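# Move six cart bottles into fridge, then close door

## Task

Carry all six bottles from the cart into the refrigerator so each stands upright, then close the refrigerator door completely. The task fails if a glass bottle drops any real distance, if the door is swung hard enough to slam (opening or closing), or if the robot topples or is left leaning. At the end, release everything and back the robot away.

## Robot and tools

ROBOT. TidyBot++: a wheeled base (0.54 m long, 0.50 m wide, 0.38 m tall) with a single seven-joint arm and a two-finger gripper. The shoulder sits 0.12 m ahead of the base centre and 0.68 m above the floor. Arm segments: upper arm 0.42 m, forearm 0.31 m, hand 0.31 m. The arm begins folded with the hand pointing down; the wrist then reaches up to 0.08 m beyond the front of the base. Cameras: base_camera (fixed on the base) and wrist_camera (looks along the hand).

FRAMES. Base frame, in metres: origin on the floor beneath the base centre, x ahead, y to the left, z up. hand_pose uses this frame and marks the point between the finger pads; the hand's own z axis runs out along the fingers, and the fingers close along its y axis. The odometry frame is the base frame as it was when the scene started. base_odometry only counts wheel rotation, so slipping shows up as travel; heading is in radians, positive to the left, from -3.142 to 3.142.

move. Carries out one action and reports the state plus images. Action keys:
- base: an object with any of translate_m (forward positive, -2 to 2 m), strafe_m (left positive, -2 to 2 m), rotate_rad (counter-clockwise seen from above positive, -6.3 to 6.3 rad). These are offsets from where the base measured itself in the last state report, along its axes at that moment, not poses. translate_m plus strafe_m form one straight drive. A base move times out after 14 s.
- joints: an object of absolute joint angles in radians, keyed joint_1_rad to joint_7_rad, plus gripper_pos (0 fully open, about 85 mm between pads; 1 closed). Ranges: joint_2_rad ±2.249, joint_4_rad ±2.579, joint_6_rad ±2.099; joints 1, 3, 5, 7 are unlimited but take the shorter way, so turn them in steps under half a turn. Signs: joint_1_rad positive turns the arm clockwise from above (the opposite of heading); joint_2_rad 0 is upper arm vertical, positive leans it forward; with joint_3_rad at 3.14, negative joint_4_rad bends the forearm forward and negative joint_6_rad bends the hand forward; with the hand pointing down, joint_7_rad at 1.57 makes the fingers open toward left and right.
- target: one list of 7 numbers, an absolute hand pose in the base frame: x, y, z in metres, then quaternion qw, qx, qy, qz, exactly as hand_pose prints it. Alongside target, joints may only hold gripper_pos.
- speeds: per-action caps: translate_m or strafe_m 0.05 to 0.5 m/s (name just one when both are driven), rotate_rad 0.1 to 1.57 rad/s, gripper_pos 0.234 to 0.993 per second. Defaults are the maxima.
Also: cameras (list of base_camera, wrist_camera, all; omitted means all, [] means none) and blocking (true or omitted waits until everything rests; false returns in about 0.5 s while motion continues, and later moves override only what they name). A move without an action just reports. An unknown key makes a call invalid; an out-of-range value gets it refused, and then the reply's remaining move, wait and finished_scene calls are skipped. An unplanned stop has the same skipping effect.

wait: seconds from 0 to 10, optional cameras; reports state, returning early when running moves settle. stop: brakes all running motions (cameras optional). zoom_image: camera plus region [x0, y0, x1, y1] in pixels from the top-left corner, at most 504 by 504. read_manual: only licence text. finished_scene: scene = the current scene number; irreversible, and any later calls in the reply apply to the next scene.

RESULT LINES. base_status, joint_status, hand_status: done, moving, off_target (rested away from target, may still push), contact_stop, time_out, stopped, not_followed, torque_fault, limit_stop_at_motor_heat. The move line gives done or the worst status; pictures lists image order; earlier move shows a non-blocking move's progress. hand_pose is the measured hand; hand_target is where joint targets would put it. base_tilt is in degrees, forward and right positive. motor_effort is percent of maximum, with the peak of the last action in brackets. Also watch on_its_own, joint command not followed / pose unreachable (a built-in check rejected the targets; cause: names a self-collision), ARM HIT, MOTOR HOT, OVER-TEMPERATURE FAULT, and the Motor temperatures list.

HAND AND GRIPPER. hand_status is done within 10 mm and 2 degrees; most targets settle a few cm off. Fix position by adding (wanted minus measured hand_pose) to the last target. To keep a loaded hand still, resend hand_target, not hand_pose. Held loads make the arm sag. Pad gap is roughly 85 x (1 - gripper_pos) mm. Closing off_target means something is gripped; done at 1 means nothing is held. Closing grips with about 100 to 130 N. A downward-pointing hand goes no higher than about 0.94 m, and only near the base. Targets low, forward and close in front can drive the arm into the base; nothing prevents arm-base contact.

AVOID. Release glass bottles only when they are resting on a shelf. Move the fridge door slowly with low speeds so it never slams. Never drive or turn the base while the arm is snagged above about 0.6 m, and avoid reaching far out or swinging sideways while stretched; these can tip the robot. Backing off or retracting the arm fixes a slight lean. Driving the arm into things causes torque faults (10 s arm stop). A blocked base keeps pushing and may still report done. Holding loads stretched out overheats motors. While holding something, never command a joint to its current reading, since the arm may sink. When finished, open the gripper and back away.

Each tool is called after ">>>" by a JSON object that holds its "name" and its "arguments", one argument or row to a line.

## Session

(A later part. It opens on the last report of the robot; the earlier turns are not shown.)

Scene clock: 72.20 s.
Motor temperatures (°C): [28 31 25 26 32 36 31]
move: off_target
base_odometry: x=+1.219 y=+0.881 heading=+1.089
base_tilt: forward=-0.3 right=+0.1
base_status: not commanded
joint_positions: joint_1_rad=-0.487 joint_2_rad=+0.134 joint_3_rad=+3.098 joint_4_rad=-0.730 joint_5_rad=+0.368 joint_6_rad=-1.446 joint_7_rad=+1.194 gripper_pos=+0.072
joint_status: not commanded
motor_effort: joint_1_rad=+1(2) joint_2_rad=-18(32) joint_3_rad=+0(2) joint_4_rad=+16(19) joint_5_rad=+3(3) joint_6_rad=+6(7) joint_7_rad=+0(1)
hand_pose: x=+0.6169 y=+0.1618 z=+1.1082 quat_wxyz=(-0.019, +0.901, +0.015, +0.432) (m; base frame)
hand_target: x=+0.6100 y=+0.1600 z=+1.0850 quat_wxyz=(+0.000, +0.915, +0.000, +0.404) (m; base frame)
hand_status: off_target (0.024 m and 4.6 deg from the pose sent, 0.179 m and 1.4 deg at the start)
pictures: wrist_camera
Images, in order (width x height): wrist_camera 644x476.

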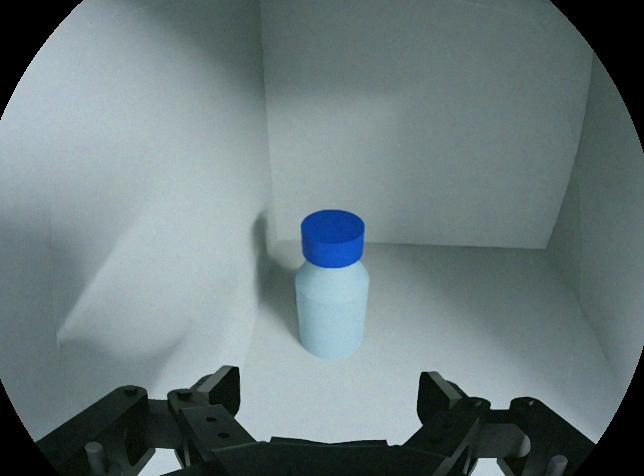

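>>> {"name": "move", "arguments": {
  "base": {"translate_m":-0.68},
  "joints": {"gripper_pos":0},
  "target": [0.48,0,1.13,0,0.922,0,0.387],
  "cameras": []
}}

>>> {"name": "move", "arguments": {
  "base": {"translate_m":-1.206,"strafe_m":0.119,"rotate_rad":-1.383},
  "speeds": {"translate_m":0.45,"rotate_rad":0.6}
}}

Scene clock: 78.17 s.
Motor temperatures (°C): [28 31 25 26 32 36 31]
move: off_target
base_odometry: x=+0.904 y=+0.279 heading=+1.089
base_tilt: forward=-0.3 right=+0.1
base_status: done
joint_positions: joint_1_rad=-0.037 joint_2_rad=-0.136 joint_3_rad=+3.139 joint_4_rad=-0.767 joint_5_rad=+0.047 joint_6_rad=-1.634 joint_7_rad=+1.523 gripper_pos=+0.000
joint_status: all done
motor_effort: joint_1_rad=+1(3) joint_2_rad=-7(22) joint_3_rad=+0(2) joint_4_rad=+14(18) joint_5_rad=+0(3) joint_6_rad=+6(8) joint_7_rad=+0(1)
hand_pose: x=+0.4866 y=+0.0014 z=+1.1535 quat_wxyz=(+0.002, +0.905, -0.015, +0.425) (m; base frame)
hand_target: x=+0.4800 y=+0.0000 z=+1.1300 quat_wxyz=(+0.000, +0.922, +0.000, +0.387) (m; base frame)
hand_status: off_target (0.024 m and 5.1 deg from the pose sent, 0.213 m and 6.4 deg at the start)
pictures: none
No camera images: "cameras" was empty.

Scene clock: 82.00 s.
Motor temperatures (°C): [28 31 25 26 32 36 31]
move: done
base_odometry: x=+0.240 y=-0.735 heading=-0.295
base_tilt: forward=-0.3 right=+0.1
base_status: done
joint_positions: joint_1_rad=-0.032 joint_2_rad=-0.127 joint_3_rad=+3.146 joint_4_rad=-0.772 joint_5_rad=+0.041 joint_6_rad=-1.635 joint_7_rad=+1.523 gripper_pos=+0.000
joint_status: not commanded
motor_effort: joint_1_rad=+0(2) joint_2_rad=-8(12) joint_3_rad=+0(2) joint_4_rad=+14(15) joint_5_rad=+0(2) joint_6_rad=+6(7) joint_7_rad=+1(1)
hand_pose: x=+0.4909 y=-0.0012 z=+1.1482 quat_wxyz=(+0.002, +0.908, -0.019, +0.418) (m; base frame)
hand_target: x=+0.4800 y=+0.0000 z=+1.1300 quat_wxyz=(+0.000, +0.922, +0.000, +0.387) (m; base frame)
hand_status: not commanded
pictures: base_camera, wrist_camera
Images, in order (width x height): base_camera 644x364, wrist_camera 644x476.

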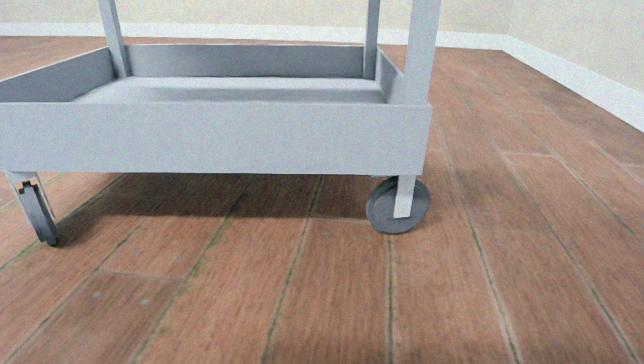

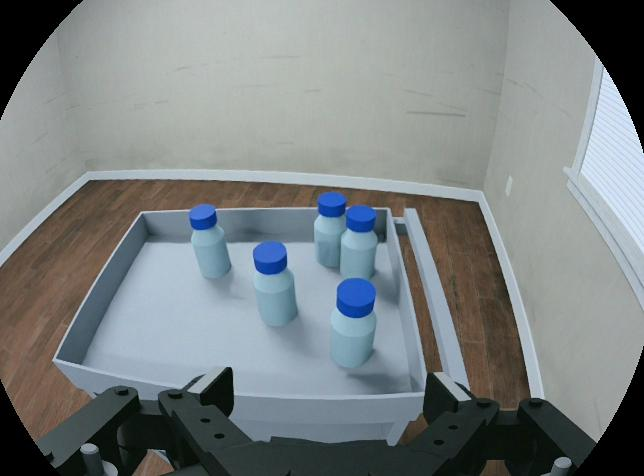

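>>> {"name": "move", "arguments": {
  "base": {"strafe_m":-0.033},
  "target": [0.6,0,0.95,0,0.917,0,0.399],
  "cameras": ["wrist_camera"]
}}

>>> {"name": "move", "arguments": {
  "target": [0.665,0,0.905,0,0.917,0,0.399],
  "cameras": ["wrist_camera"]
}}

Scene clock: 84.77 s.
Motor temperatures (°C): [28 31 25 26 32 36 31]
move: off_target
base_odometry: x=+0.230 y=-0.767 heading=-0.295
base_tilt: forward=-0.3 right=+0.1
base_status: done
joint_positions: joint_1_rad=-0.028 joint_2_rad=-0.128 joint_3_rad=+3.151 joint_4_rad=-1.481 joint_5_rad=+0.038 joint_6_rad=-0.999 joint_7_rad=+1.524 gripper_pos=+0.000
joint_status: not commanded
motor_effort: joint_1_rad=+1(1) joint_2_rad=-12(14) joint_3_rad=+1(2) joint_4_rad=+19(20) joint_5_rad=+1(1) joint_6_rad=+5(7) joint_7_rad=+0(1)
hand_pose: x=+0.5935 y=+0.0001 z=+0.9477 quat_wxyz=(+0.005, +0.923, -0.010, +0.385) (m; base frame)
hand_target: x=+0.5999 y=+0.0000 z=+0.9500 quat_wxyz=(+0.000, +0.917, +0.000, +0.399) (m; base frame)
hand_status: off_target (0.007 m and 2.2 deg from the pose sent, 0.226 m and 3.3 deg at the start)
pictures: wrist_camera
Images, in order (width x height): wrist_camera 644x476.

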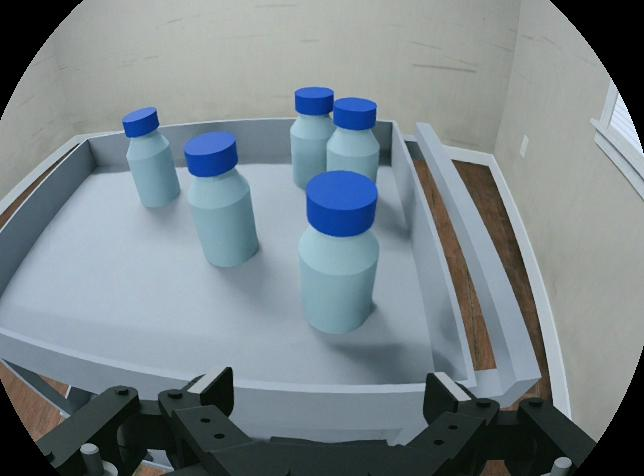

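Scene clock: 86.10 s.
Motor temperatures (°C): [28 31 25 26 32 36 31]
move: done
base_odometry: x=+0.230 y=-0.767 heading=-0.295
base_tilt: forward=-0.3 right=+0.1
base_status: not commanded
joint_positions: joint_1_rad=-0.028 joint_2_rad=+0.001 joint_3_rad=+3.151 joint_4_rad=-1.500 joint_5_rad=+0.037 joint_6_rad=-0.842 joint_7_rad=+1.528 gripper_pos=+0.000
joint_status: not commanded
motor_effort: joint_1_rad=+1(1) joint_2_rad=-17(21) joint_3_rad=+0(1) joint_4_rad=+19(20) joint_5_rad=+0(1) joint_6_rad=+6(7) joint_7_rad=+0(1)
hand_pose: x=+0.6561 y=+0.0028 z=+0.9072 quat_wxyz=(+0.006, +0.921, -0.005, +0.389) (m; base frame)
hand_target: x=+0.6650 y=+0.0000 z=+0.9050 quat_wxyz=(+0.000, +0.917, +0.000, +0.399) (m; base frame)
hand_status: done (0.010 m and 1.5 deg from the pose sent, 0.083 m and 2.2 deg at the start)
pictures: wrist_camera
Images, in order (width x height): wrist_camera 644x476.

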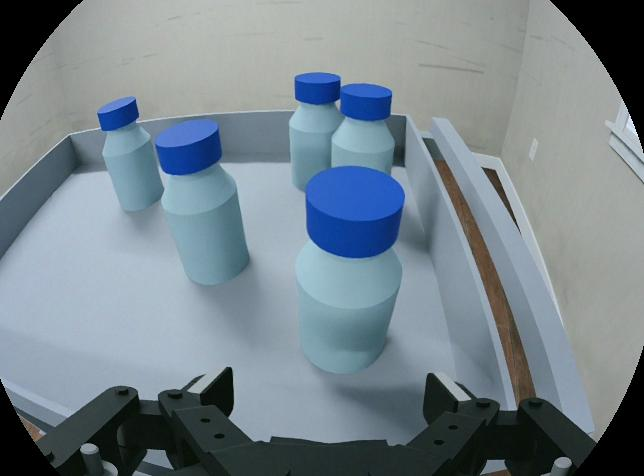

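>>> {"name": "move", "arguments": {
  "target": [0.715,-0.012,0.882,0,0.917,0,0.399],
  "cameras": []
}}

>>> {"name": "move", "arguments": {
  "target": [0.748,-0.012,0.872,0,0.917,0,0.399],
  "cameras": ["wrist_camera"]
}}

Scene clock: 87.50 s.
Motor temperatures (°C): [28 31 25 26 32 36 31]
move: off_target
base_odometry: x=+0.230 y=-0.767 heading=-0.295
base_tilt: forward=-0.3 right=+0.1
base_status: not commanded
joint_positions: joint_1_rad=-0.002 joint_2_rad=+0.115 joint_3_rad=+3.151 joint_4_rad=-1.484 joint_5_rad=-0.003 joint_6_rad=-0.780 joint_7_rad=+1.581 gripper_pos=+0.000
joint_status: not commanded
motor_effort: joint_1_rad=+1(1) joint_2_rad=-21(24) joint_3_rad=+0(1) joint_4_rad=+19(20) joint_5_rad=+0(1) joint_6_rad=+5(6) joint_7_rad=+0(1)
hand_pose: x=+0.6967 y=-0.0017 z=+0.8660 quat_wxyz=(+0.002, +0.928, +0.001, +0.372) (m; base frame)
hand_target: x=+0.7150 y=-0.0120 z=+0.8820 quat_wxyz=(+0.000, +0.917, +0.000, +0.399) (m; base frame)
hand_status: off_target (0.026 m and 3.3 deg from the pose sent, 0.066 m and 1.5 deg at the start)
pictures: none
No camera images: "cameras" was empty.

Scene clock: 88.40 s.
Motor temperatures (°C): [28 31 25 26 32 36 31]
move: off_target
base_odometry: x=+0.230 y=-0.767 heading=-0.295
base_tilt: forward=-0.3 right=+0.1
base_status: not commanded
joint_positions: joint_1_rad=+0.001 joint_2_rad=+0.186 joint_3_rad=+3.151 joint_4_rad=-1.418 joint_5_rad=-0.003 joint_6_rad=-0.763 joint_7_rad=+1.581 gripper_pos=+0.000
joint_status: not commanded
motor_effort: joint_1_rad=+1(1) joint_2_rad=-23(25) joint_3_rad=+0(1) joint_4_rad=+19(20) joint_5_rad=-1(1) joint_6_rad=+5(6) joint_7_rad=+0(1)
hand_pose: x=+0.7287 y=-0.0037 z=+0.8626 quat_wxyz=(+0.003, +0.926, +0.000, +0.378) (m; base frame)
hand_target: x=+0.7480 y=-0.0120 z=+0.8720 quat_wxyz=(+0.000, +0.917, +0.000, +0.399) (m; base frame)
hand_status: off_target (0.023 m and 2.7 deg from the pose sent, 0.053 m and 3.3 deg at the start)
pictures: wrist_camera
Images, in order (width x height): wrist_camera 644x476.

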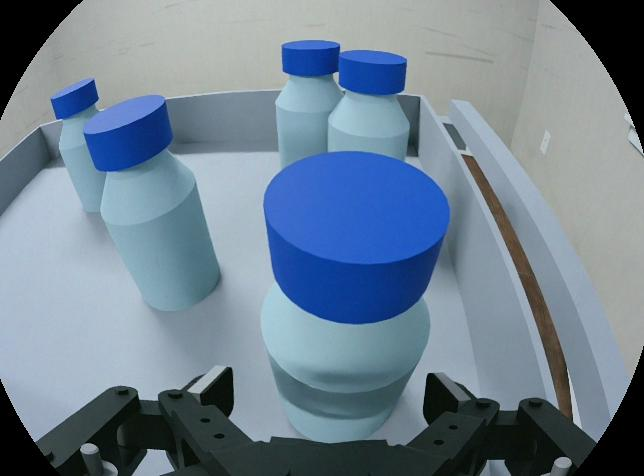

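>>> {"name": "move", "arguments": {
  "target": [0.765,-0.022,0.884,0,0.917,0,0.399],
  "cameras": ["wrist_camera"]
}}

>>> {"name": "move", "arguments": {
  "joints": {"gripper_pos":0.5},
  "speeds": {"gripper_pos":0.234},
  "cameras": ["wrist_camera"]
}}

Scene clock: 89.63 s.
Motor temperatures (°C): [28 31 25 26 32 36 31]
move: off_target
base_odometry: x=+0.230 y=-0.767 heading=-0.295
base_tilt: forward=-0.3 right=+0.1
base_status: not commanded
joint_positions: joint_1_rad=+0.028 joint_2_rad=+0.218 joint_3_rad=+3.151 joint_4_rad=-1.325 joint_5_rad=-0.024 joint_6_rad=-0.763 joint_7_rad=+1.608 gripper_pos=+0.000
joint_status: not commanded
motor_effort: joint_1_rad=+1(2) joint_2_rad=-24(25) joint_3_rad=+0(1) joint_4_rad=+20(20) joint_5_rad=+0(1) joint_6_rad=+6(7) joint_7_rad=+0(1)
hand_pose: x=+0.7551 y=-0.0169 z=+0.8927 quat_wxyz=(+0.005, +0.914, -0.004, +0.406) (m; base frame)
hand_target: x=+0.7650 y=-0.0220 z=+0.8840 quat_wxyz=(+0.000, +0.917, +0.000, +0.399) (m; base frame)
hand_status: off_target (0.014 m and 1.1 deg from the pose sent, 0.046 m and 2.7 deg at the start)
pictures: wrist_camera
Images, in order (width x height): wrist_camera 644x476.

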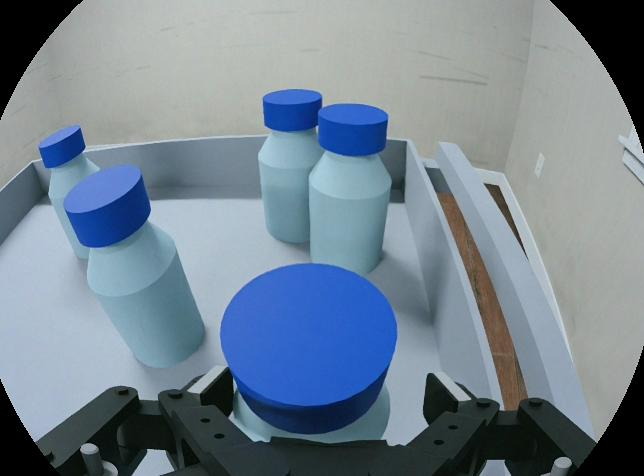

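Scene clock: 92.10 s.
Motor temperatures (°C): [28 31 25 26 32 36 31]
move: off_target
base_odometry: x=+0.230 y=-0.767 heading=-0.295
base_tilt: forward=-0.3 right=+0.1
base_status: not commanded
joint_positions: joint_1_rad=+0.028 joint_2_rad=+0.218 joint_3_rad=+3.151 joint_4_rad=-1.321 joint_5_rad=-0.037 joint_6_rad=-0.763 joint_7_rad=+1.608 gripper_pos=+0.248
joint_status: gripper_pos off_target (ended at +0.248, target +0.500)
motor_effort: joint_1_rad=+2(4) joint_2_rad=-20(25) joint_3_rad=+1(3) joint_4_rad=+19(20) joint_5_rad=+0(2) joint_6_rad=+7(7) joint_7_rad=+0(1)
hand_pose: x=+0.7560 y=-0.0140 z=+0.8949 quat_wxyz=(-0.001, +0.913, -0.007, +0.408) (m; base frame)
hand_target: x=+0.7650 y=-0.0220 z=+0.8840 quat_wxyz=(+0.000, +0.917, +0.000, +0.399) (m; base frame)
hand_status: not commanded
pictures: wrist_camera
Images, in order (width x height): wrist_camera 644x476.

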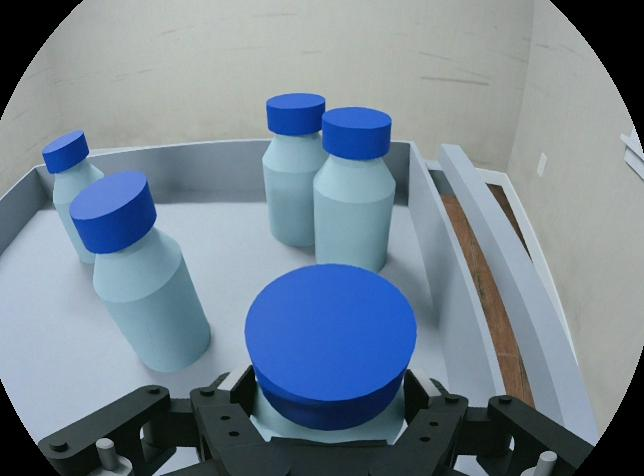

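>>> {"name": "move", "arguments": {
  "joints": {"gripper_pos":0},
  "speeds": {"gripper_pos":0.4},
  "cameras": []
}}

>>> {"name": "move", "arguments": {
  "target": [0.758,-0.022,0.858,0,0.917,0,0.399],
  "cameras": ["wrist_camera"]
}}

Scene clock: 94.13 s.
Motor temperatures (°C): [28 31 25 26 32 36 31]
move: done
base_odometry: x=+0.230 y=-0.767 heading=-0.295
base_tilt: forward=-0.3 right=+0.1
base_status: not commanded
joint_positions: joint_1_rad=+0.030 joint_2_rad=+0.223 joint_3_rad=+3.151 joint_4_rad=-1.320 joint_5_rad=-0.038 joint_6_rad=-0.763 joint_7_rad=+1.609 gripper_pos=+0.000
joint_status: all done
motor_effort: joint_1_rad=+1(2) joint_2_rad=-24(26) joint_3_rad=+0(1) joint_4_rad=+20(21) joint_5_rad=+0(1) joint_6_rad=+6(7) joint_7_rad=+0(1)
hand_pose: x=+0.7571 y=-0.0148 z=+0.8916 quat_wxyz=(-0.001, +0.914, -0.007, +0.405) (m; base frame)
hand_target: x=+0.7650 y=-0.0220 z=+0.8840 quat_wxyz=(+0.000, +0.917, +0.000, +0.399) (m; base frame)
hand_status: not commanded
pictures: none
No camera images: "cameras" was empty.

Scene clock: 95.07 s.
Motor temperatures (°C): [28 31 25 26 32 36 31]
move: off_target
base_odometry: x=+0.230 y=-0.767 heading=-0.295
base_tilt: forward=-0.3 right=+0.1
base_status: not commanded
joint_positions: joint_1_rad=+0.030 joint_2_rad=+0.223 joint_3_rad=+3.151 joint_4_rad=-1.390 joint_5_rad=-0.038 joint_6_rad=-0.726 joint_7_rad=+1.617 gripper_pos=+0.000
joint_status: not commanded
motor_effort: joint_1_rad=+1(1) joint_2_rad=-24(26) joint_3_rad=+0(1) joint_4_rad=+20(21) joint_5_rad=+0(1) joint_6_rad=+7(7) joint_7_rad=+0(1)
hand_pose: x=+0.7501 y=-0.0152 z=+0.8625 quat_wxyz=(+0.001, +0.920, -0.005, +0.391) (m; base frame)
hand_target: x=+0.7580 y=-0.0220 z=+0.8580 quat_wxyz=(+0.000, +0.917, +0.000, +0.399) (m; base frame)
hand_status: off_target (0.011 m and 1.2 deg from the pose sent, 0.034 m and 1.1 deg at the start)
pictures: wrist_camera
Images, in order (width x height): wrist_camera 644x476.

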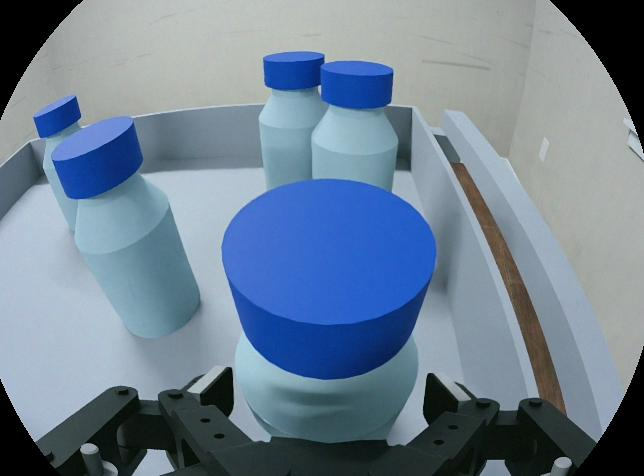

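>>> {"name": "move", "arguments": {
  "joints": {"gripper_pos":0.5},
  "speeds": {"gripper_pos":0.234},
  "cameras": []
}}

>>> {"name": "move", "arguments": {
  "target": [0.735,-0.022,0.985,0,0.917,0,0.399],
  "cameras": ["wrist_camera"]
}}

>>> {"name": "move", "arguments": {
  "target": [0.62,-0.01,1.1,0,0.92,0,0.392],
  "cameras": ["wrist_camera"]
}}

Scene clock: 98.23 s.
Motor temperatures (°C): [28 31 25 26 32 36 31]
move: off_target
base_odometry: x=+0.230 y=-0.767 heading=-0.295
base_tilt: forward=-0.3 right=+0.1
base_status: not commanded
joint_positions: joint_1_rad=+0.030 joint_2_rad=+0.223 joint_3_rad=+3.151 joint_4_rad=-1.390 joint_5_rad=-0.042 joint_6_rad=-0.726 joint_7_rad=+1.618 gripper_pos=+0.234
joint_status: gripper_pos off_target (ended at +0.234, target +0.500)
motor_effort: joint_1_rad=+1(4) joint_2_rad=-22(25) joint_3_rad=+1(2) joint_4_rad=+19(20) joint_5_rad=+0(2) joint_6_rad=+6(7) joint_7_rad=+0(1)
hand_pose: x=+0.7501 y=-0.0144 z=+0.8629 quat_wxyz=(-0.001, +0.920, -0.005, +0.391) (m; base frame)
hand_target: x=+0.7580 y=-0.0220 z=+0.8580 quat_wxyz=(+0.000, +0.917, +0.000, +0.399) (m; base frame)
hand_status: not commanded
pictures: none
No camera images: "cameras" was empty.

Scene clock: 99.80 s.
Motor temperatures (°C): [28 31 25 26 32 36 31]
move: off_target
base_odometry: x=+0.230 y=-0.767 heading=-0.295
base_tilt: forward=-0.3 right=+0.1
base_status: not commanded
joint_positions: joint_1_rad=+0.031 joint_2_rad=+0.237 joint_3_rad=+3.155 joint_4_rad=-1.060 joint_5_rad=-0.042 joint_6_rad=-1.045 joint_7_rad=+1.618 gripper_pos=+0.234
joint_status: not commanded
motor_effort: joint_1_rad=+1(2) joint_2_rad=-28(31) joint_3_rad=+0(1) joint_4_rad=+22(25) joint_5_rad=+0(2) joint_6_rad=+8(9) joint_7_rad=+1(1)
hand_pose: x=+0.7436 y=-0.0140 z=+0.9591 quat_wxyz=(-0.002, +0.921, -0.001, +0.390) (m; base frame)
hand_target: x=+0.7350 y=-0.0220 z=+0.9850 quat_wxyz=(+0.000, +0.917, +0.000, +0.399) (m; base frame)
hand_status: off_target (0.028 m and 1.2 deg from the pose sent, 0.123 m and 1.1 deg at the start)
pictures: wrist_camera
Images, in order (width x height): wrist_camera 644x476.

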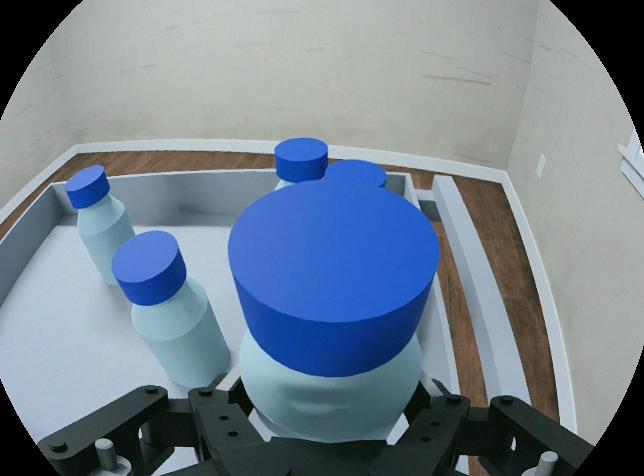

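Scene clock: 101.53 s.
Motor temperatures (°C): [28 31 25 26 32 36 31]
move: off_target
base_odometry: x=+0.230 y=-0.767 heading=-0.295
base_tilt: forward=-0.3 right=+0.1
base_status: not commanded
joint_positions: joint_1_rad=+0.020 joint_2_rad=+0.122 joint_3_rad=+3.169 joint_4_rad=-0.740 joint_5_rad=-0.042 joint_6_rad=-1.477 joint_7_rad=+1.618 gripper_pos=+0.234
joint_status: not commanded
motor_effort: joint_1_rad=+0(1) joint_2_rad=-21(31) joint_3_rad=+0(1) joint_4_rad=+19(23) joint_5_rad=-1(1) joint_6_rad=+8(9) joint_7_rad=+0(1)
hand_pose: x=+0.6332 y=-0.0085 z=+1.0881 quat_wxyz=(+0.000, +0.920, +0.007, +0.391) (m; base frame)
hand_target: x=+0.6200 y=-0.0100 z=+1.1000 quat_wxyz=(+0.000, +0.920, +0.000, +0.392) (m; base frame)
hand_status: off_target (0.018 m and 0.8 deg from the pose sent, 0.187 m and 0.3 deg at the start)
pictures: wrist_camera
Images, in order (width x height): wrist_camera 644x476.

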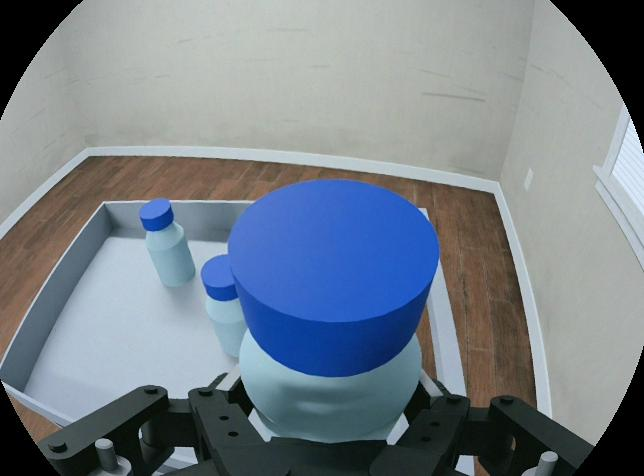

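>>> {"name": "move", "arguments": {
  "base": {"translate_m":-0.3},
  "target": [0.48,0,1.13,0,0.922,0,0.387],
  "cameras": []
}}

>>> {"name": "move", "arguments": {
  "base": {"translate_m":0.642,"strafe_m":1.196,"rotate_rad":1.384},
  "speeds": {"translate_m":0.45,"rotate_rad":0.8}
}}

Scene clock: 104.33 s.
Motor temperatures (°C): [28 31 25 26 32 36 31]
move: off_target
base_odometry: x=-0.057 y=-0.680 heading=-0.295
base_tilt: forward=-0.3 right=+0.1
base_status: done
joint_positions: joint_1_rad=-0.005 joint_2_rad=-0.130 joint_3_rad=+3.169 joint_4_rad=-0.783 joint_5_rad=-0.037 joint_6_rad=-1.649 joint_7_rad=+1.617 gripper_pos=+0.234
joint_status: not commanded
motor_effort: joint_1_rad=+1(1) joint_2_rad=-10(27) joint_3_rad=+0(1) joint_4_rad=+17(21) joint_5_rad=+0(1) joint_6_rad=+8(10) joint_7_rad=+0(1)
hand_pose: x=+0.4877 y=+0.0029 z=+1.1410 quat_wxyz=(-0.004, +0.913, +0.019, +0.408) (m; base frame)
hand_target: x=+0.4800 y=+0.0000 z=+1.1300 quat_wxyz=(+0.000, +0.922, +0.000, +0.387) (m; base frame)
hand_status: off_target (0.014 m and 3.4 deg from the pose sent, 0.159 m and 1.0 deg at the start)
pictures: none
No camera images: "cameras" was empty.

Scene clock: 108.53 s.
Motor temperatures (°C): [28 31 25 26 32 36 31]
move: done
base_odometry: x=+0.904 y=+0.279 heading=+1.091
base_tilt: forward=-0.3 right=+0.1
base_status: done
joint_positions: joint_1_rad=-0.013 joint_2_rad=-0.114 joint_3_rad=+3.169 joint_4_rad=-0.788 joint_5_rad=-0.023 joint_6_rad=-1.650 joint_7_rad=+1.617 gripper_pos=+0.234
joint_status: not commanded
motor_effort: joint_1_rad=+1(2) joint_2_rad=-11(16) joint_3_rad=+1(3) joint_4_rad=+17(18) joint_5_rad=-1(4) joint_6_rad=+9(9) joint_7_rad=+0(1)
hand_pose: x=+0.4950 y=+0.0016 z=+1.1326 quat_wxyz=(+0.000, +0.917, +0.019, +0.398) (m; base frame)
hand_target: x=+0.4800 y=+0.0000 z=+1.1300 quat_wxyz=(+0.000, +0.922, +0.000, +0.387) (m; base frame)
hand_status: not commanded
pictures: base_camera, wrist_camera
Images, in order (width x height): base_camera 644x364, wrist_camera 644x476.

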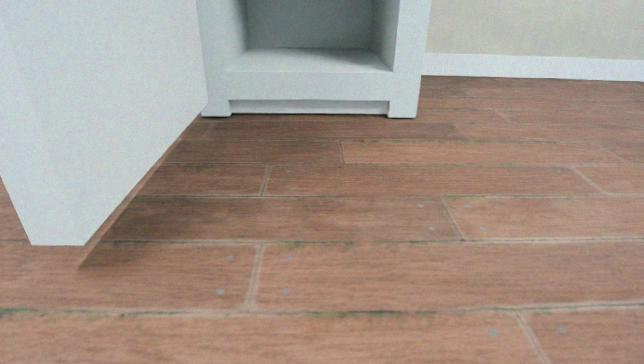

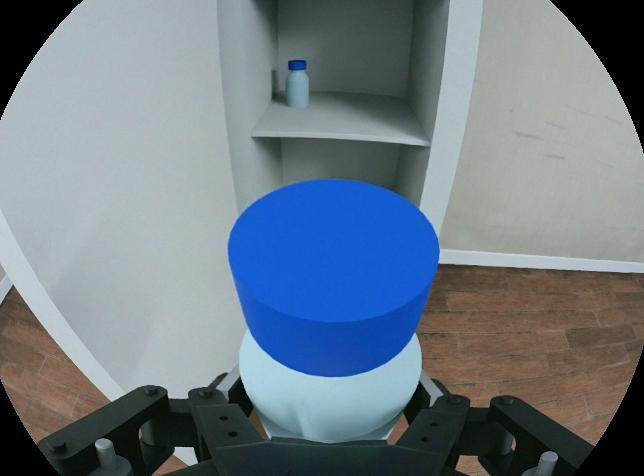

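>>> {"name": "move", "arguments": {
  "base": {"translate_m":0.68,"strafe_m":-0.022},
  "speeds": {"translate_m":0.35},
  "cameras": ["base_camera"]
}}

>>> {"name": "move", "arguments": {
  "target": [0.58,0.065,1.095,0,0.915,0,0.404],
  "cameras": []
}}

>>> {"name": "move", "arguments": {
  "target": [0.69,0.065,1.085,0,0.905,0,0.425],
  "cameras": ["wrist_camera"]
}}

Scene clock: 112.23 s.
Motor temperatures (°C): [28 31 25 26 32 36 31]
move: done
base_odometry: x=+1.238 y=+0.872 heading=+1.090
base_tilt: forward=-0.3 right=+0.1
base_status: done
joint_positions: joint_1_rad=-0.013 joint_2_rad=-0.114 joint_3_rad=+3.169 joint_4_rad=-0.788 joint_5_rad=-0.023 joint_6_rad=-1.651 joint_7_rad=+1.617 gripper_pos=+0.234
joint_status: not commanded
motor_effort: joint_1_rad=+1(2) joint_2_rad=-11(14) joint_3_rad=+0(2) joint_4_rad=+17(18) joint_5_rad=-1(1) joint_6_rad=+8(10) joint_7_rad=+0(1)
hand_pose: x=+0.4946 y=+0.0017 z=+1.1322 quat_wxyz=(+0.000, +0.918, +0.019, +0.397) (m; base frame)
hand_target: x=+0.4800 y=+0.0000 z=+1.1300 quat_wxyz=(+0.000, +0.922, +0.000, +0.387) (m; base frame)
hand_status: not commanded
pictures: base_camera
Images, in order (width x height): base_camera 644x364.

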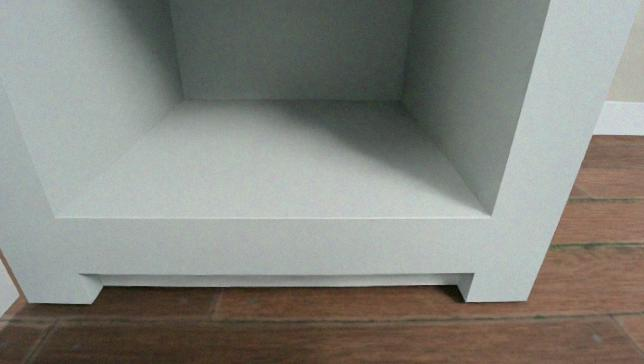

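Scene clock: 113.63 s.
Motor temperatures (°C): [28 31 25 26 32 36 31]
move: off_target
base_odometry: x=+1.238 y=+0.872 heading=+1.090
base_tilt: forward=-0.3 right=+0.1
base_status: not commanded
joint_positions: joint_1_rad=-0.153 joint_2_rad=+0.017 joint_3_rad=+3.052 joint_4_rad=-0.879 joint_5_rad=+0.150 joint_6_rad=-1.513 joint_7_rad=+1.415 gripper_pos=+0.234
joint_status: not commanded
motor_effort: joint_1_rad=+1(2) joint_2_rad=-18(22) joint_3_rad=+0(2) joint_4_rad=+19(21) joint_5_rad=+2(2) joint_6_rad=+8(9) joint_7_rad=+0(1)
hand_pose: x=+0.5741 y=+0.0657 z=+1.0701 quat_wxyz=(-0.001, +0.931, +0.017, +0.364) (m; base frame)
hand_target: x=+0.5800 y=+0.0650 z=+1.0950 quat_wxyz=(+0.000, +0.915, +0.000, +0.404) (m; base frame)
hand_status: off_target (0.026 m and 5.3 deg from the pose sent, 0.113 m and 2.4 deg at the start)
pictures: none
No camera images: "cameras" was empty.

Scene clock: 115.13 s.
Motor temperatures (°C): [28 31 25 26 32 36 31]
move: off_target
base_odometry: x=+1.238 y=+0.872 heading=+1.090
base_tilt: forward=-0.3 right=+0.1
base_status: not commanded
joint_positions: joint_1_rad=-0.193 joint_2_rad=+0.221 joint_3_rad=+3.154 joint_4_rad=-0.758 joint_5_rad=+0.150 joint_6_rad=-1.415 joint_7_rad=+1.415 gripper_pos=+0.234
joint_status: not commanded
motor_effort: joint_1_rad=+1(1) joint_2_rad=-25(30) joint_3_rad=+0(1) joint_4_rad=+20(21) joint_5_rad=+2(2) joint_6_rad=+7(9) joint_7_rad=+0(1)
hand_pose: x=+0.6808 y=+0.0585 z=+1.0424 quat_wxyz=(+0.012, +0.928, -0.004, +0.372) (m; base frame)
hand_target: x=+0.6900 y=+0.0650 z=+1.0850 quat_wxyz=(+0.000, +0.905, +0.000, +0.425) (m; base frame)
hand_status: off_target (0.044 m and 6.8 deg from the pose sent, 0.117 m and 7.9 deg at the start)
pictures: wrist_camera
Images, in order (width x height): wrist_camera 644x476.

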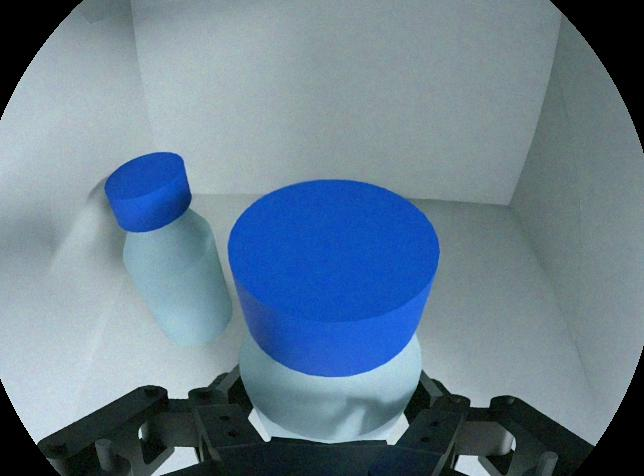

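>>> {"name": "move", "arguments": {
  "target": [0.768,0.065,1.05,0,0.905,0,0.425],
  "cameras": ["wrist_camera"]
}}

>>> {"name": "move", "arguments": {
  "target": [0.768,0.065,1.03,0,0.908,0,0.419],
  "cameras": []
}}

>>> {"name": "move", "arguments": {
  "target": [0.768,0.065,1.016,0,0.91,0,0.414],
  "cameras": ["wrist_camera"]
}}

Scene clock: 117.17 s.
Motor temperatures (°C): [28 31 25 26 32 36 31]
move: off_target
base_odometry: x=+1.238 y=+0.872 heading=+1.090
base_tilt: forward=-0.3 right=+0.1
base_status: not commanded
joint_positions: joint_1_rad=-0.193 joint_2_rad=+0.381 joint_3_rad=+3.189 joint_4_rad=-0.654 joint_5_rad=+0.118 joint_6_rad=-1.351 joint_7_rad=+1.415 gripper_pos=+0.234
joint_status: not commanded
motor_effort: joint_1_rad=+1(1) joint_2_rad=-32(35) joint_3_rad=+1(1) joint_4_rad=+21(22) joint_5_rad=+1(2) joint_6_rad=+8(9) joint_7_rad=+0(1)
hand_pose: x=+0.7558 y=+0.0668 z=+1.0088 quat_wxyz=(+0.010, +0.927, -0.009, +0.374) (m; base frame)
hand_target: x=+0.7680 y=+0.0650 z=+1.0500 quat_wxyz=(+0.000, +0.905, +0.000, +0.425) (m; base frame)
hand_status: off_target (0.043 m and 6.5 deg from the pose sent, 0.088 m and 6.8 deg at the start)
pictures: wrist_camera
Images, in order (width x height): wrist_camera 644x476.

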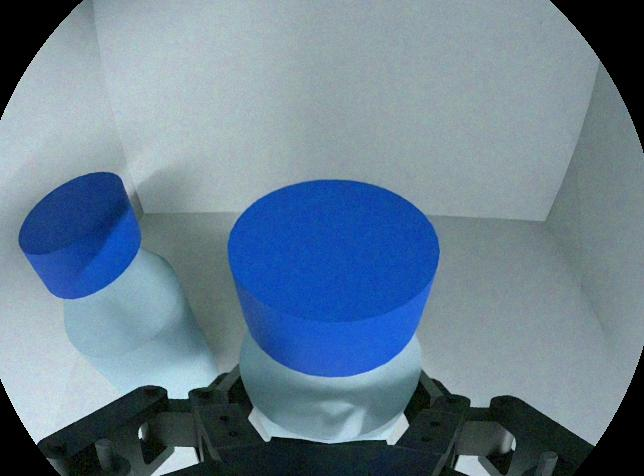

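Scene clock: 118.10 s.
Motor temperatures (°C): [28 31 25 26 32 36 31]
move: off_target
base_odometry: x=+1.238 y=+0.872 heading=+1.090
base_tilt: forward=-0.3 right=+0.1
base_status: not commanded
joint_positions: joint_1_rad=-0.193 joint_2_rad=+0.373 joint_3_rad=+3.189 joint_4_rad=-0.706 joint_5_rad=+0.118 joint_6_rad=-1.288 joint_7_rad=+1.415 gripper_pos=+0.234
joint_status: not commanded
motor_effort: joint_1_rad=+0(1) joint_2_rad=-31(31) joint_3_rad=+1(1) joint_4_rad=+21(21) joint_5_rad=+1(2) joint_6_rad=+7(9) joint_7_rad=+0(1)
hand_pose: x=+0.7638 y=+0.0682 z=+1.0016 quat_wxyz=(+0.009, +0.924, -0.006, +0.383) (m; base frame)
hand_target: x=+0.7680 y=+0.0650 z=+1.0300 quat_wxyz=(+0.000, +0.908, +0.000, +0.419) (m; base frame)
hand_status: off_target (0.029 m and 4.7 deg from the pose sent, 0.025 m and 5.8 deg at the start)
pictures: none
No camera images: "cameras" was empty.

Scene clock: 118.87 s.
Motor temperatures (°C): [28 31 25 26 32 36 31]
move: off_target
base_odometry: x=+1.238 y=+0.872 heading=+1.090
base_tilt: forward=-0.3 right=+0.1
base_status: not commanded
joint_positions: joint_1_rad=-0.193 joint_2_rad=+0.352 joint_3_rad=+3.189 joint_4_rad=-0.756 joint_5_rad=+0.118 joint_6_rad=-1.241 joint_7_rad=+1.415 gripper_pos=+0.234
joint_status: not commanded
motor_effort: joint_1_rad=+0(1) joint_2_rad=-27(31) joint_3_rad=+0(1) joint_4_rad=+19(20) joint_5_rad=+0(2) joint_6_rad=+7(8) joint_7_rad=+0(1)
hand_pose: x=+0.7634 y=+0.0681 z=+1.0011 quat_wxyz=(+0.007, +0.920, -0.004, +0.391) (m; base frame)
hand_target: x=+0.7680 y=+0.0650 z=+1.0160 quat_wxyz=(+0.000, +0.910, +0.000, +0.414) (m; base frame)
hand_status: off_target (0.016 m and 3.0 deg from the pose sent, 0.015 m and 4.1 deg at the start)
pictures: wrist_camera
Images, in order (width x height): wrist_camera 644x476.

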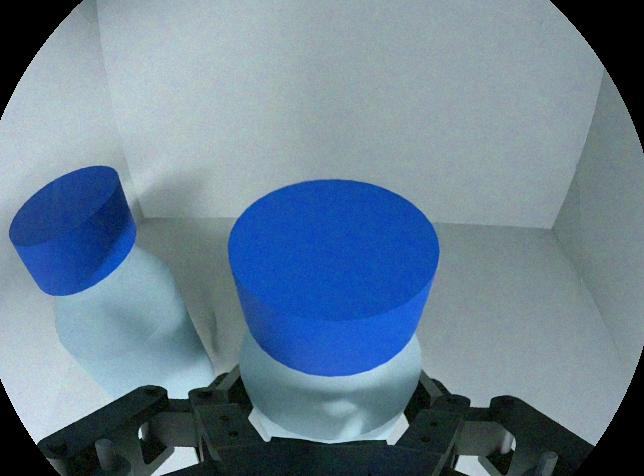

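>>> {"name": "move", "arguments": {
  "target": [0.767,0.062,1.008,0,0.912,0,0.41],
  "cameras": []
}}

>>> {"name": "move", "arguments": {
  "joints": {"gripper_pos":0.07},
  "speeds": {"gripper_pos":0.234},
  "cameras": ["wrist_camera"]
}}

>>> {"name": "move", "arguments": {
  "target": [0.6,0.06,1.085,0,0.915,0,0.404],
  "cameras": ["wrist_camera"]
}}

Scene clock: 120.03 s.
Motor temperatures (°C): [28 31 25 26 32 36 31]
move: done
base_odometry: x=+1.238 y=+0.872 heading=+1.090
base_tilt: forward=-0.3 right=+0.1
base_status: not commanded
joint_positions: joint_1_rad=-0.192 joint_2_rad=+0.339 joint_3_rad=+3.189 joint_4_rad=-0.784 joint_5_rad=+0.117 joint_6_rad=-1.215 joint_7_rad=+1.415 gripper_pos=+0.234
joint_status: not commanded
motor_effort: joint_1_rad=+1(2) joint_2_rad=-26(28) joint_3_rad=+1(1) joint_4_rad=+18(19) joint_5_rad=+2(2) joint_6_rad=+5(6) joint_7_rad=+1(1)
hand_pose: x=+0.7629 y=+0.0679 z=+1.0010 quat_wxyz=(+0.006, +0.918, -0.003, +0.396) (m; base frame)
hand_target: x=+0.7670 y=+0.0620 z=+1.0080 quat_wxyz=(+0.000, +0.912, +0.000, +0.410) (m; base frame)
hand_status: done (0.010 m and 1.9 deg from the pose sent, 0.010 m and 2.5 deg at the start)
pictures: none
No camera images: "cameras" was empty.

Scene clock: 122.20 s.
Motor temperatures (°C): [28 31 25 26 32 36 31]
move: done
base_odometry: x=+1.238 y=+0.872 heading=+1.090
base_tilt: forward=-0.3 right=+0.1
base_status: not commanded
joint_positions: joint_1_rad=-0.190 joint_2_rad=+0.337 joint_3_rad=+3.189 joint_4_rad=-0.785 joint_5_rad=+0.117 joint_6_rad=-1.215 joint_7_rad=+1.415 gripper_pos=+0.072
joint_status: all done
motor_effort: joint_1_rad=+0(2) joint_2_rad=-27(28) joint_3_rad=+0(1) joint_4_rad=+18(19) joint_5_rad=+1(3) joint_6_rad=+6(7) joint_7_rad=+0(1)
hand_pose: x=+0.7625 y=+0.0659 z=+1.0019 quat_wxyz=(+0.006, +0.918, -0.005, +0.397) (m; base frame)
hand_target: x=+0.7670 y=+0.0620 z=+1.0080 quat_wxyz=(+0.000, +0.912, +0.000, +0.410) (m; base frame)
hand_status: not commanded
pictures: wrist_camera
Images, in order (width x height): wrist_camera 644x476.

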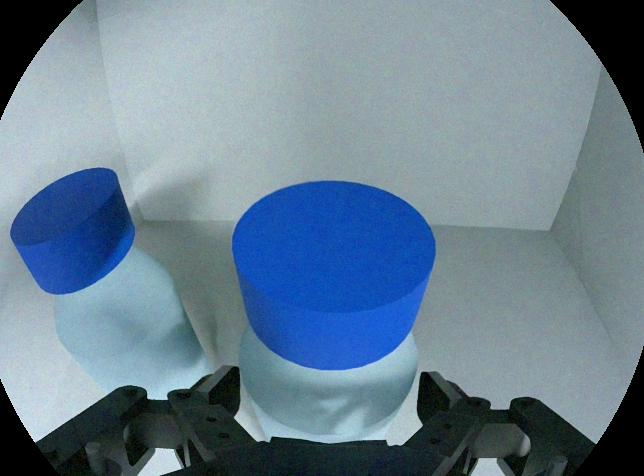

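Scene clock: 123.90 s.
Motor temperatures (°C): [28 31 25 26 32 36 31]
move: off_target
base_odometry: x=+1.238 y=+0.872 heading=+1.090
base_tilt: forward=-0.3 right=+0.1
base_status: not commanded
joint_positions: joint_1_rad=-0.176 joint_2_rad=+0.013 joint_3_rad=+3.089 joint_4_rad=-0.871 joint_5_rad=+0.133 joint_6_rad=-1.356 joint_7_rad=+1.415 gripper_pos=+0.072
joint_status: not commanded
motor_effort: joint_1_rad=+1(1) joint_2_rad=-15(29) joint_3_rad=+0(1) joint_4_rad=+17(19) joint_5_rad=+1(2) joint_6_rad=+6(7) joint_7_rad=+0(1)
hand_pose: x=+0.6055 y=+0.0730 z=+1.1110 quat_wxyz=(-0.020, +0.898, +0.017, +0.439) (m; base frame)
hand_target: x=+0.6000 y=+0.0600 z=+1.0850 quat_wxyz=(+0.000, +0.915, +0.000, +0.404) (m; base frame)
hand_status: off_target (0.030 m and 5.4 deg from the pose sent, 0.183 m and 1.3 deg at the start)
pictures: wrist_camera
Images, in order (width x height): wrist_camera 644x476.

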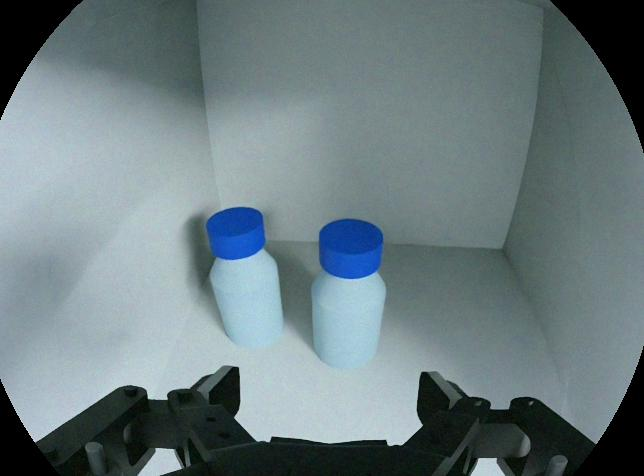

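>>> {"name": "move", "arguments": {
  "base": {"translate_m":-0.68},
  "joints": {"gripper_pos":0},
  "target": [0.48,0,1.13,0,0.922,0,0.387],
  "cameras": []
}}

>>> {"name": "move", "arguments": {
  "base": {"translate_m":-1.124,"strafe_m":0.066,"rotate_rad":-1.385},
  "speeds": {"translate_m":0.45,"rotate_rad":0.6},
  "cameras": ["wrist_camera"]
}}

Scene clock: 128.70 s.
Motor temperatures (°C): [28 31 25 26 32 36 31]
move: off_target
base_odometry: x=+0.924 y=+0.268 heading=+1.091
base_tilt: forward=-0.3 right=+0.1
base_status: done
joint_positions: joint_1_rad=-0.034 joint_2_rad=-0.136 joint_3_rad=+3.145 joint_4_rad=-0.802 joint_5_rad=+0.046 joint_6_rad=-1.635 joint_7_rad=+1.523 gripper_pos=+0.000
joint_status: all done
motor_effort: joint_1_rad=+0(2) joint_2_rad=-7(21) joint_3_rad=+1(1) joint_4_rad=+14(18) joint_5_rad=+1(1) joint_6_rad=+6(7) joint_7_rad=+0(1)
hand_pose: x=+0.4880 y=-0.0016 z=+1.1385 quat_wxyz=(+0.004, +0.913, -0.018, +0.408) (m; base frame)
hand_target: x=+0.4800 y=+0.0000 z=+1.1300 quat_wxyz=(+0.000, +0.922, +0.000, +0.387) (m; base frame)
hand_status: off_target (0.012 m and 3.4 deg from the pose sent, 0.146 m and 7.2 deg at the start)
pictures: none
No camera images: "cameras" was empty.

Scene clock: 132.33 s.
Motor temperatures (°C): [28 31 25 26 32 36 31]
move: done
base_odometry: x=+0.346 y=-0.698 heading=-0.296
base_tilt: forward=-0.3 right=+0.1
base_status: done
joint_positions: joint_1_rad=-0.029 joint_2_rad=-0.127 joint_3_rad=+3.150 joint_4_rad=-0.802 joint_5_rad=+0.040 joint_6_rad=-1.635 joint_7_rad=+1.523 gripper_pos=+0.000
joint_status: not commanded
motor_effort: joint_1_rad=+0(2) joint_2_rad=-8(11) joint_3_rad=+0(2) joint_4_rad=+14(15) joint_5_rad=+0(2) joint_6_rad=+7(7) joint_7_rad=+0(1)
hand_pose: x=+0.4922 y=-0.0039 z=+1.1348 quat_wxyz=(+0.004, +0.915, -0.022, +0.404) (m; base frame)
hand_target: x=+0.4800 y=+0.0000 z=+1.1300 quat_wxyz=(+0.000, +0.922, +0.000, +0.387) (m; base frame)
hand_status: not commanded
pictures: wrist_camera
Images, in order (width x height): wrist_camera 644x476.

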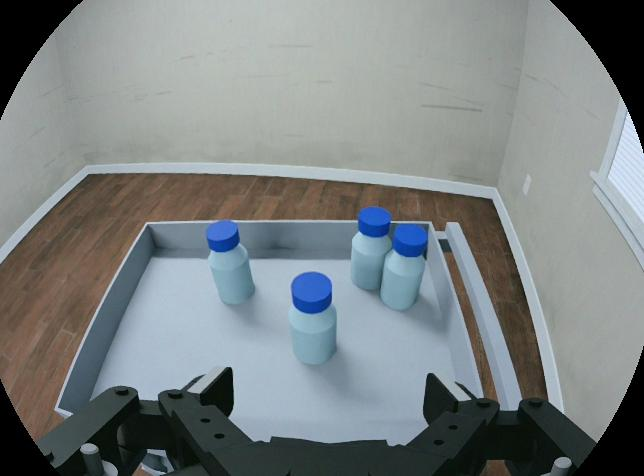

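>>> {"name": "move", "arguments": {
  "base": {"strafe_m":0.018},
  "target": [0.655,0,0.91,0,0.917,0,0.399],
  "cameras": ["wrist_camera"]
}}

Scene clock: 135.20 s.
Motor temperatures (°C): [28 31 25 26 32 36 31]
move: off_target
base_odometry: x=+0.352 y=-0.681 heading=-0.295
base_tilt: forward=-0.3 right=+0.1
base_status: done
joint_positions: joint_1_rad=-0.028 joint_2_rad=-0.035 joint_3_rad=+3.152 joint_4_rad=-1.503 joint_5_rad=+0.035 joint_6_rad=-0.859 joint_7_rad=+1.528 gripper_pos=+0.000
joint_status: not commanded
motor_effort: joint_1_rad=+0(2) joint_2_rad=-15(18) joint_3_rad=+0(3) joint_4_rad=+19(20) joint_5_rad=+1(2) joint_6_rad=+6(6) joint_7_rad=+0(1)
hand_pose: x=+0.6436 y=+0.0024 z=+0.9209 quat_wxyz=(+0.004, +0.918, -0.006, +0.396) (m; base frame)
hand_target: x=+0.6550 y=+0.0000 z=+0.9100 quat_wxyz=(+0.000, +0.917, +0.000, +0.399) (m; base frame)
hand_status: off_target (0.016 m and 1.0 deg from the pose sent, 0.278 m and 2.6 deg at the start)
pictures: wrist_camera
Images, in order (width x height): wrist_camera 644x476.

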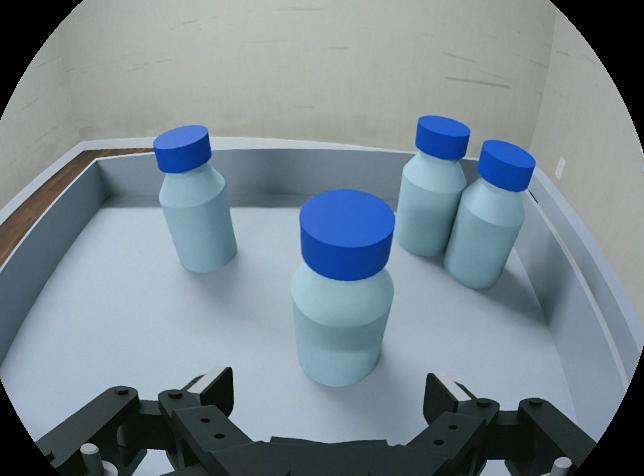

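>>> {"name": "move", "arguments": {
  "target": [0.7,-0.012,0.886,0,0.917,0,0.399],
  "cameras": []
}}

>>> {"name": "move", "arguments": {
  "target": [0.735,-0.012,0.872,0,0.917,0,0.399],
  "cameras": ["wrist_camera"]
}}

Scene clock: 136.57 s.
Motor temperatures (°C): [28 31 25 26 32 36 31]
move: off_target
base_odometry: x=+0.352 y=-0.681 heading=-0.295
base_tilt: forward=-0.3 right=+0.1
base_status: not commanded
joint_positions: joint_1_rad=-0.005 joint_2_rad=+0.081 joint_3_rad=+3.153 joint_4_rad=-1.503 joint_5_rad=-0.003 joint_6_rad=-0.788 joint_7_rad=+1.582 gripper_pos=+0.000
joint_status: not commanded
motor_effort: joint_1_rad=+1(1) joint_2_rad=-19(23) joint_3_rad=+0(1) joint_4_rad=+20(20) joint_5_rad=+0(1) joint_6_rad=+6(7) joint_7_rad=+1(1)
hand_pose: x=+0.6841 y=-0.0015 z=+0.8738 quat_wxyz=(+0.002, +0.927, +0.002, +0.376) (m; base frame)
hand_target: x=+0.7000 y=-0.0120 z=+0.8860 quat_wxyz=(+0.000, +0.917, +0.000, +0.399) (m; base frame)
hand_status: off_target (0.023 m and 2.9 deg from the pose sent, 0.068 m and 1.0 deg at the start)
pictures: none
No camera images: "cameras" was empty.

Scene clock: 137.50 s.
Motor temperatures (°C): [28 31 25 26 32 36 31]
move: off_target
base_odometry: x=+0.352 y=-0.681 heading=-0.295
base_tilt: forward=-0.3 right=+0.1
base_status: not commanded
joint_positions: joint_1_rad=+0.000 joint_2_rad=+0.157 joint_3_rad=+3.153 joint_4_rad=-1.457 joint_5_rad=-0.004 joint_6_rad=-0.756 joint_7_rad=+1.582 gripper_pos=+0.000
joint_status: not commanded
motor_effort: joint_1_rad=+0(1) joint_2_rad=-22(25) joint_3_rad=+0(1) joint_4_rad=+19(20) joint_5_rad=-1(1) joint_6_rad=+5(6) joint_7_rad=+0(1)
hand_pose: x=+0.7158 y=-0.0044 z=+0.8605 quat_wxyz=(+0.003, +0.927, -0.001, +0.376) (m; base frame)
hand_target: x=+0.7350 y=-0.0120 z=+0.8720 quat_wxyz=(+0.000, +0.917, +0.000, +0.399) (m; base frame)
hand_status: off_target (0.024 m and 2.9 deg from the pose sent, 0.052 m and 2.9 deg at the start)
pictures: wrist_camera
Images, in order (width x height): wrist_camera 644x476.

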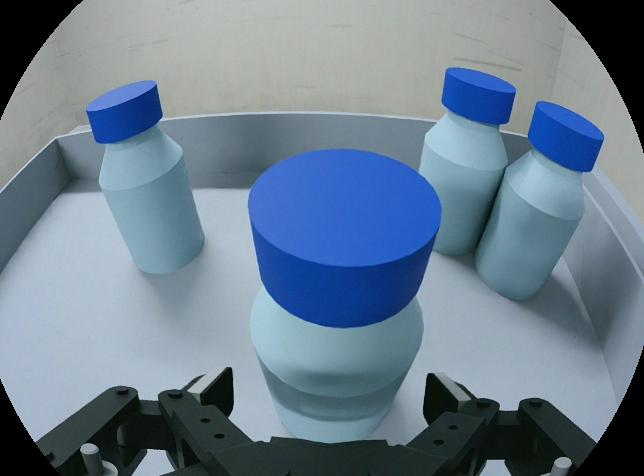

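>>> {"name": "move", "arguments": {
  "target": [0.748,-0.017,0.87,0,0.917,0,0.399],
  "cameras": ["wrist_camera"]
}}

Scene clock: 138.67 s.
Motor temperatures (°C): [28 31 25 26 32 36 31]
move: off_target
base_odometry: x=+0.352 y=-0.681 heading=-0.295
base_tilt: forward=-0.3 right=+0.1
base_status: not commanded
joint_positions: joint_1_rad=+0.016 joint_2_rad=+0.182 joint_3_rad=+3.153 joint_4_rad=-1.422 joint_5_rad=-0.018 joint_6_rad=-0.755 joint_7_rad=+1.600 gripper_pos=+0.000
joint_status: not commanded
motor_effort: joint_1_rad=+0(1) joint_2_rad=-23(24) joint_3_rad=+0(1) joint_4_rad=+19(20) joint_5_rad=+0(1) joint_6_rad=+5(7) joint_7_rad=+0(1)
hand_pose: x=+0.7288 y=-0.0114 z=+0.8644 quat_wxyz=(+0.004, +0.924, -0.003, +0.381) (m; base frame)
hand_target: x=+0.7480 y=-0.0170 z=+0.8700 quat_wxyz=(+0.000, +0.917, +0.000, +0.399) (m; base frame)
hand_status: off_target (0.021 m and 2.3 deg from the pose sent, 0.036 m and 2.9 deg at the start)
pictures: wrist_camera
Images, in order (width x height): wrist_camera 644x476.

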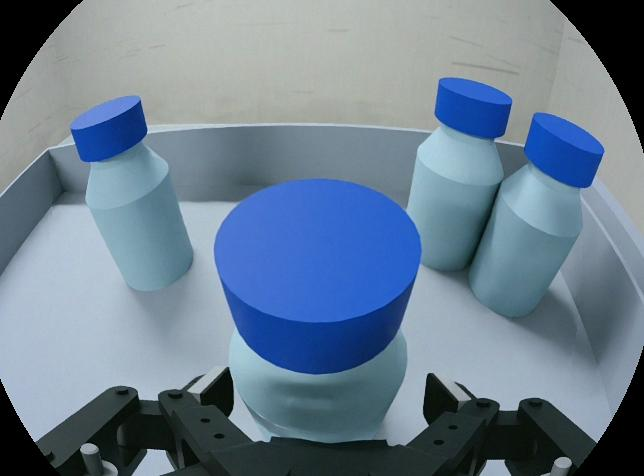

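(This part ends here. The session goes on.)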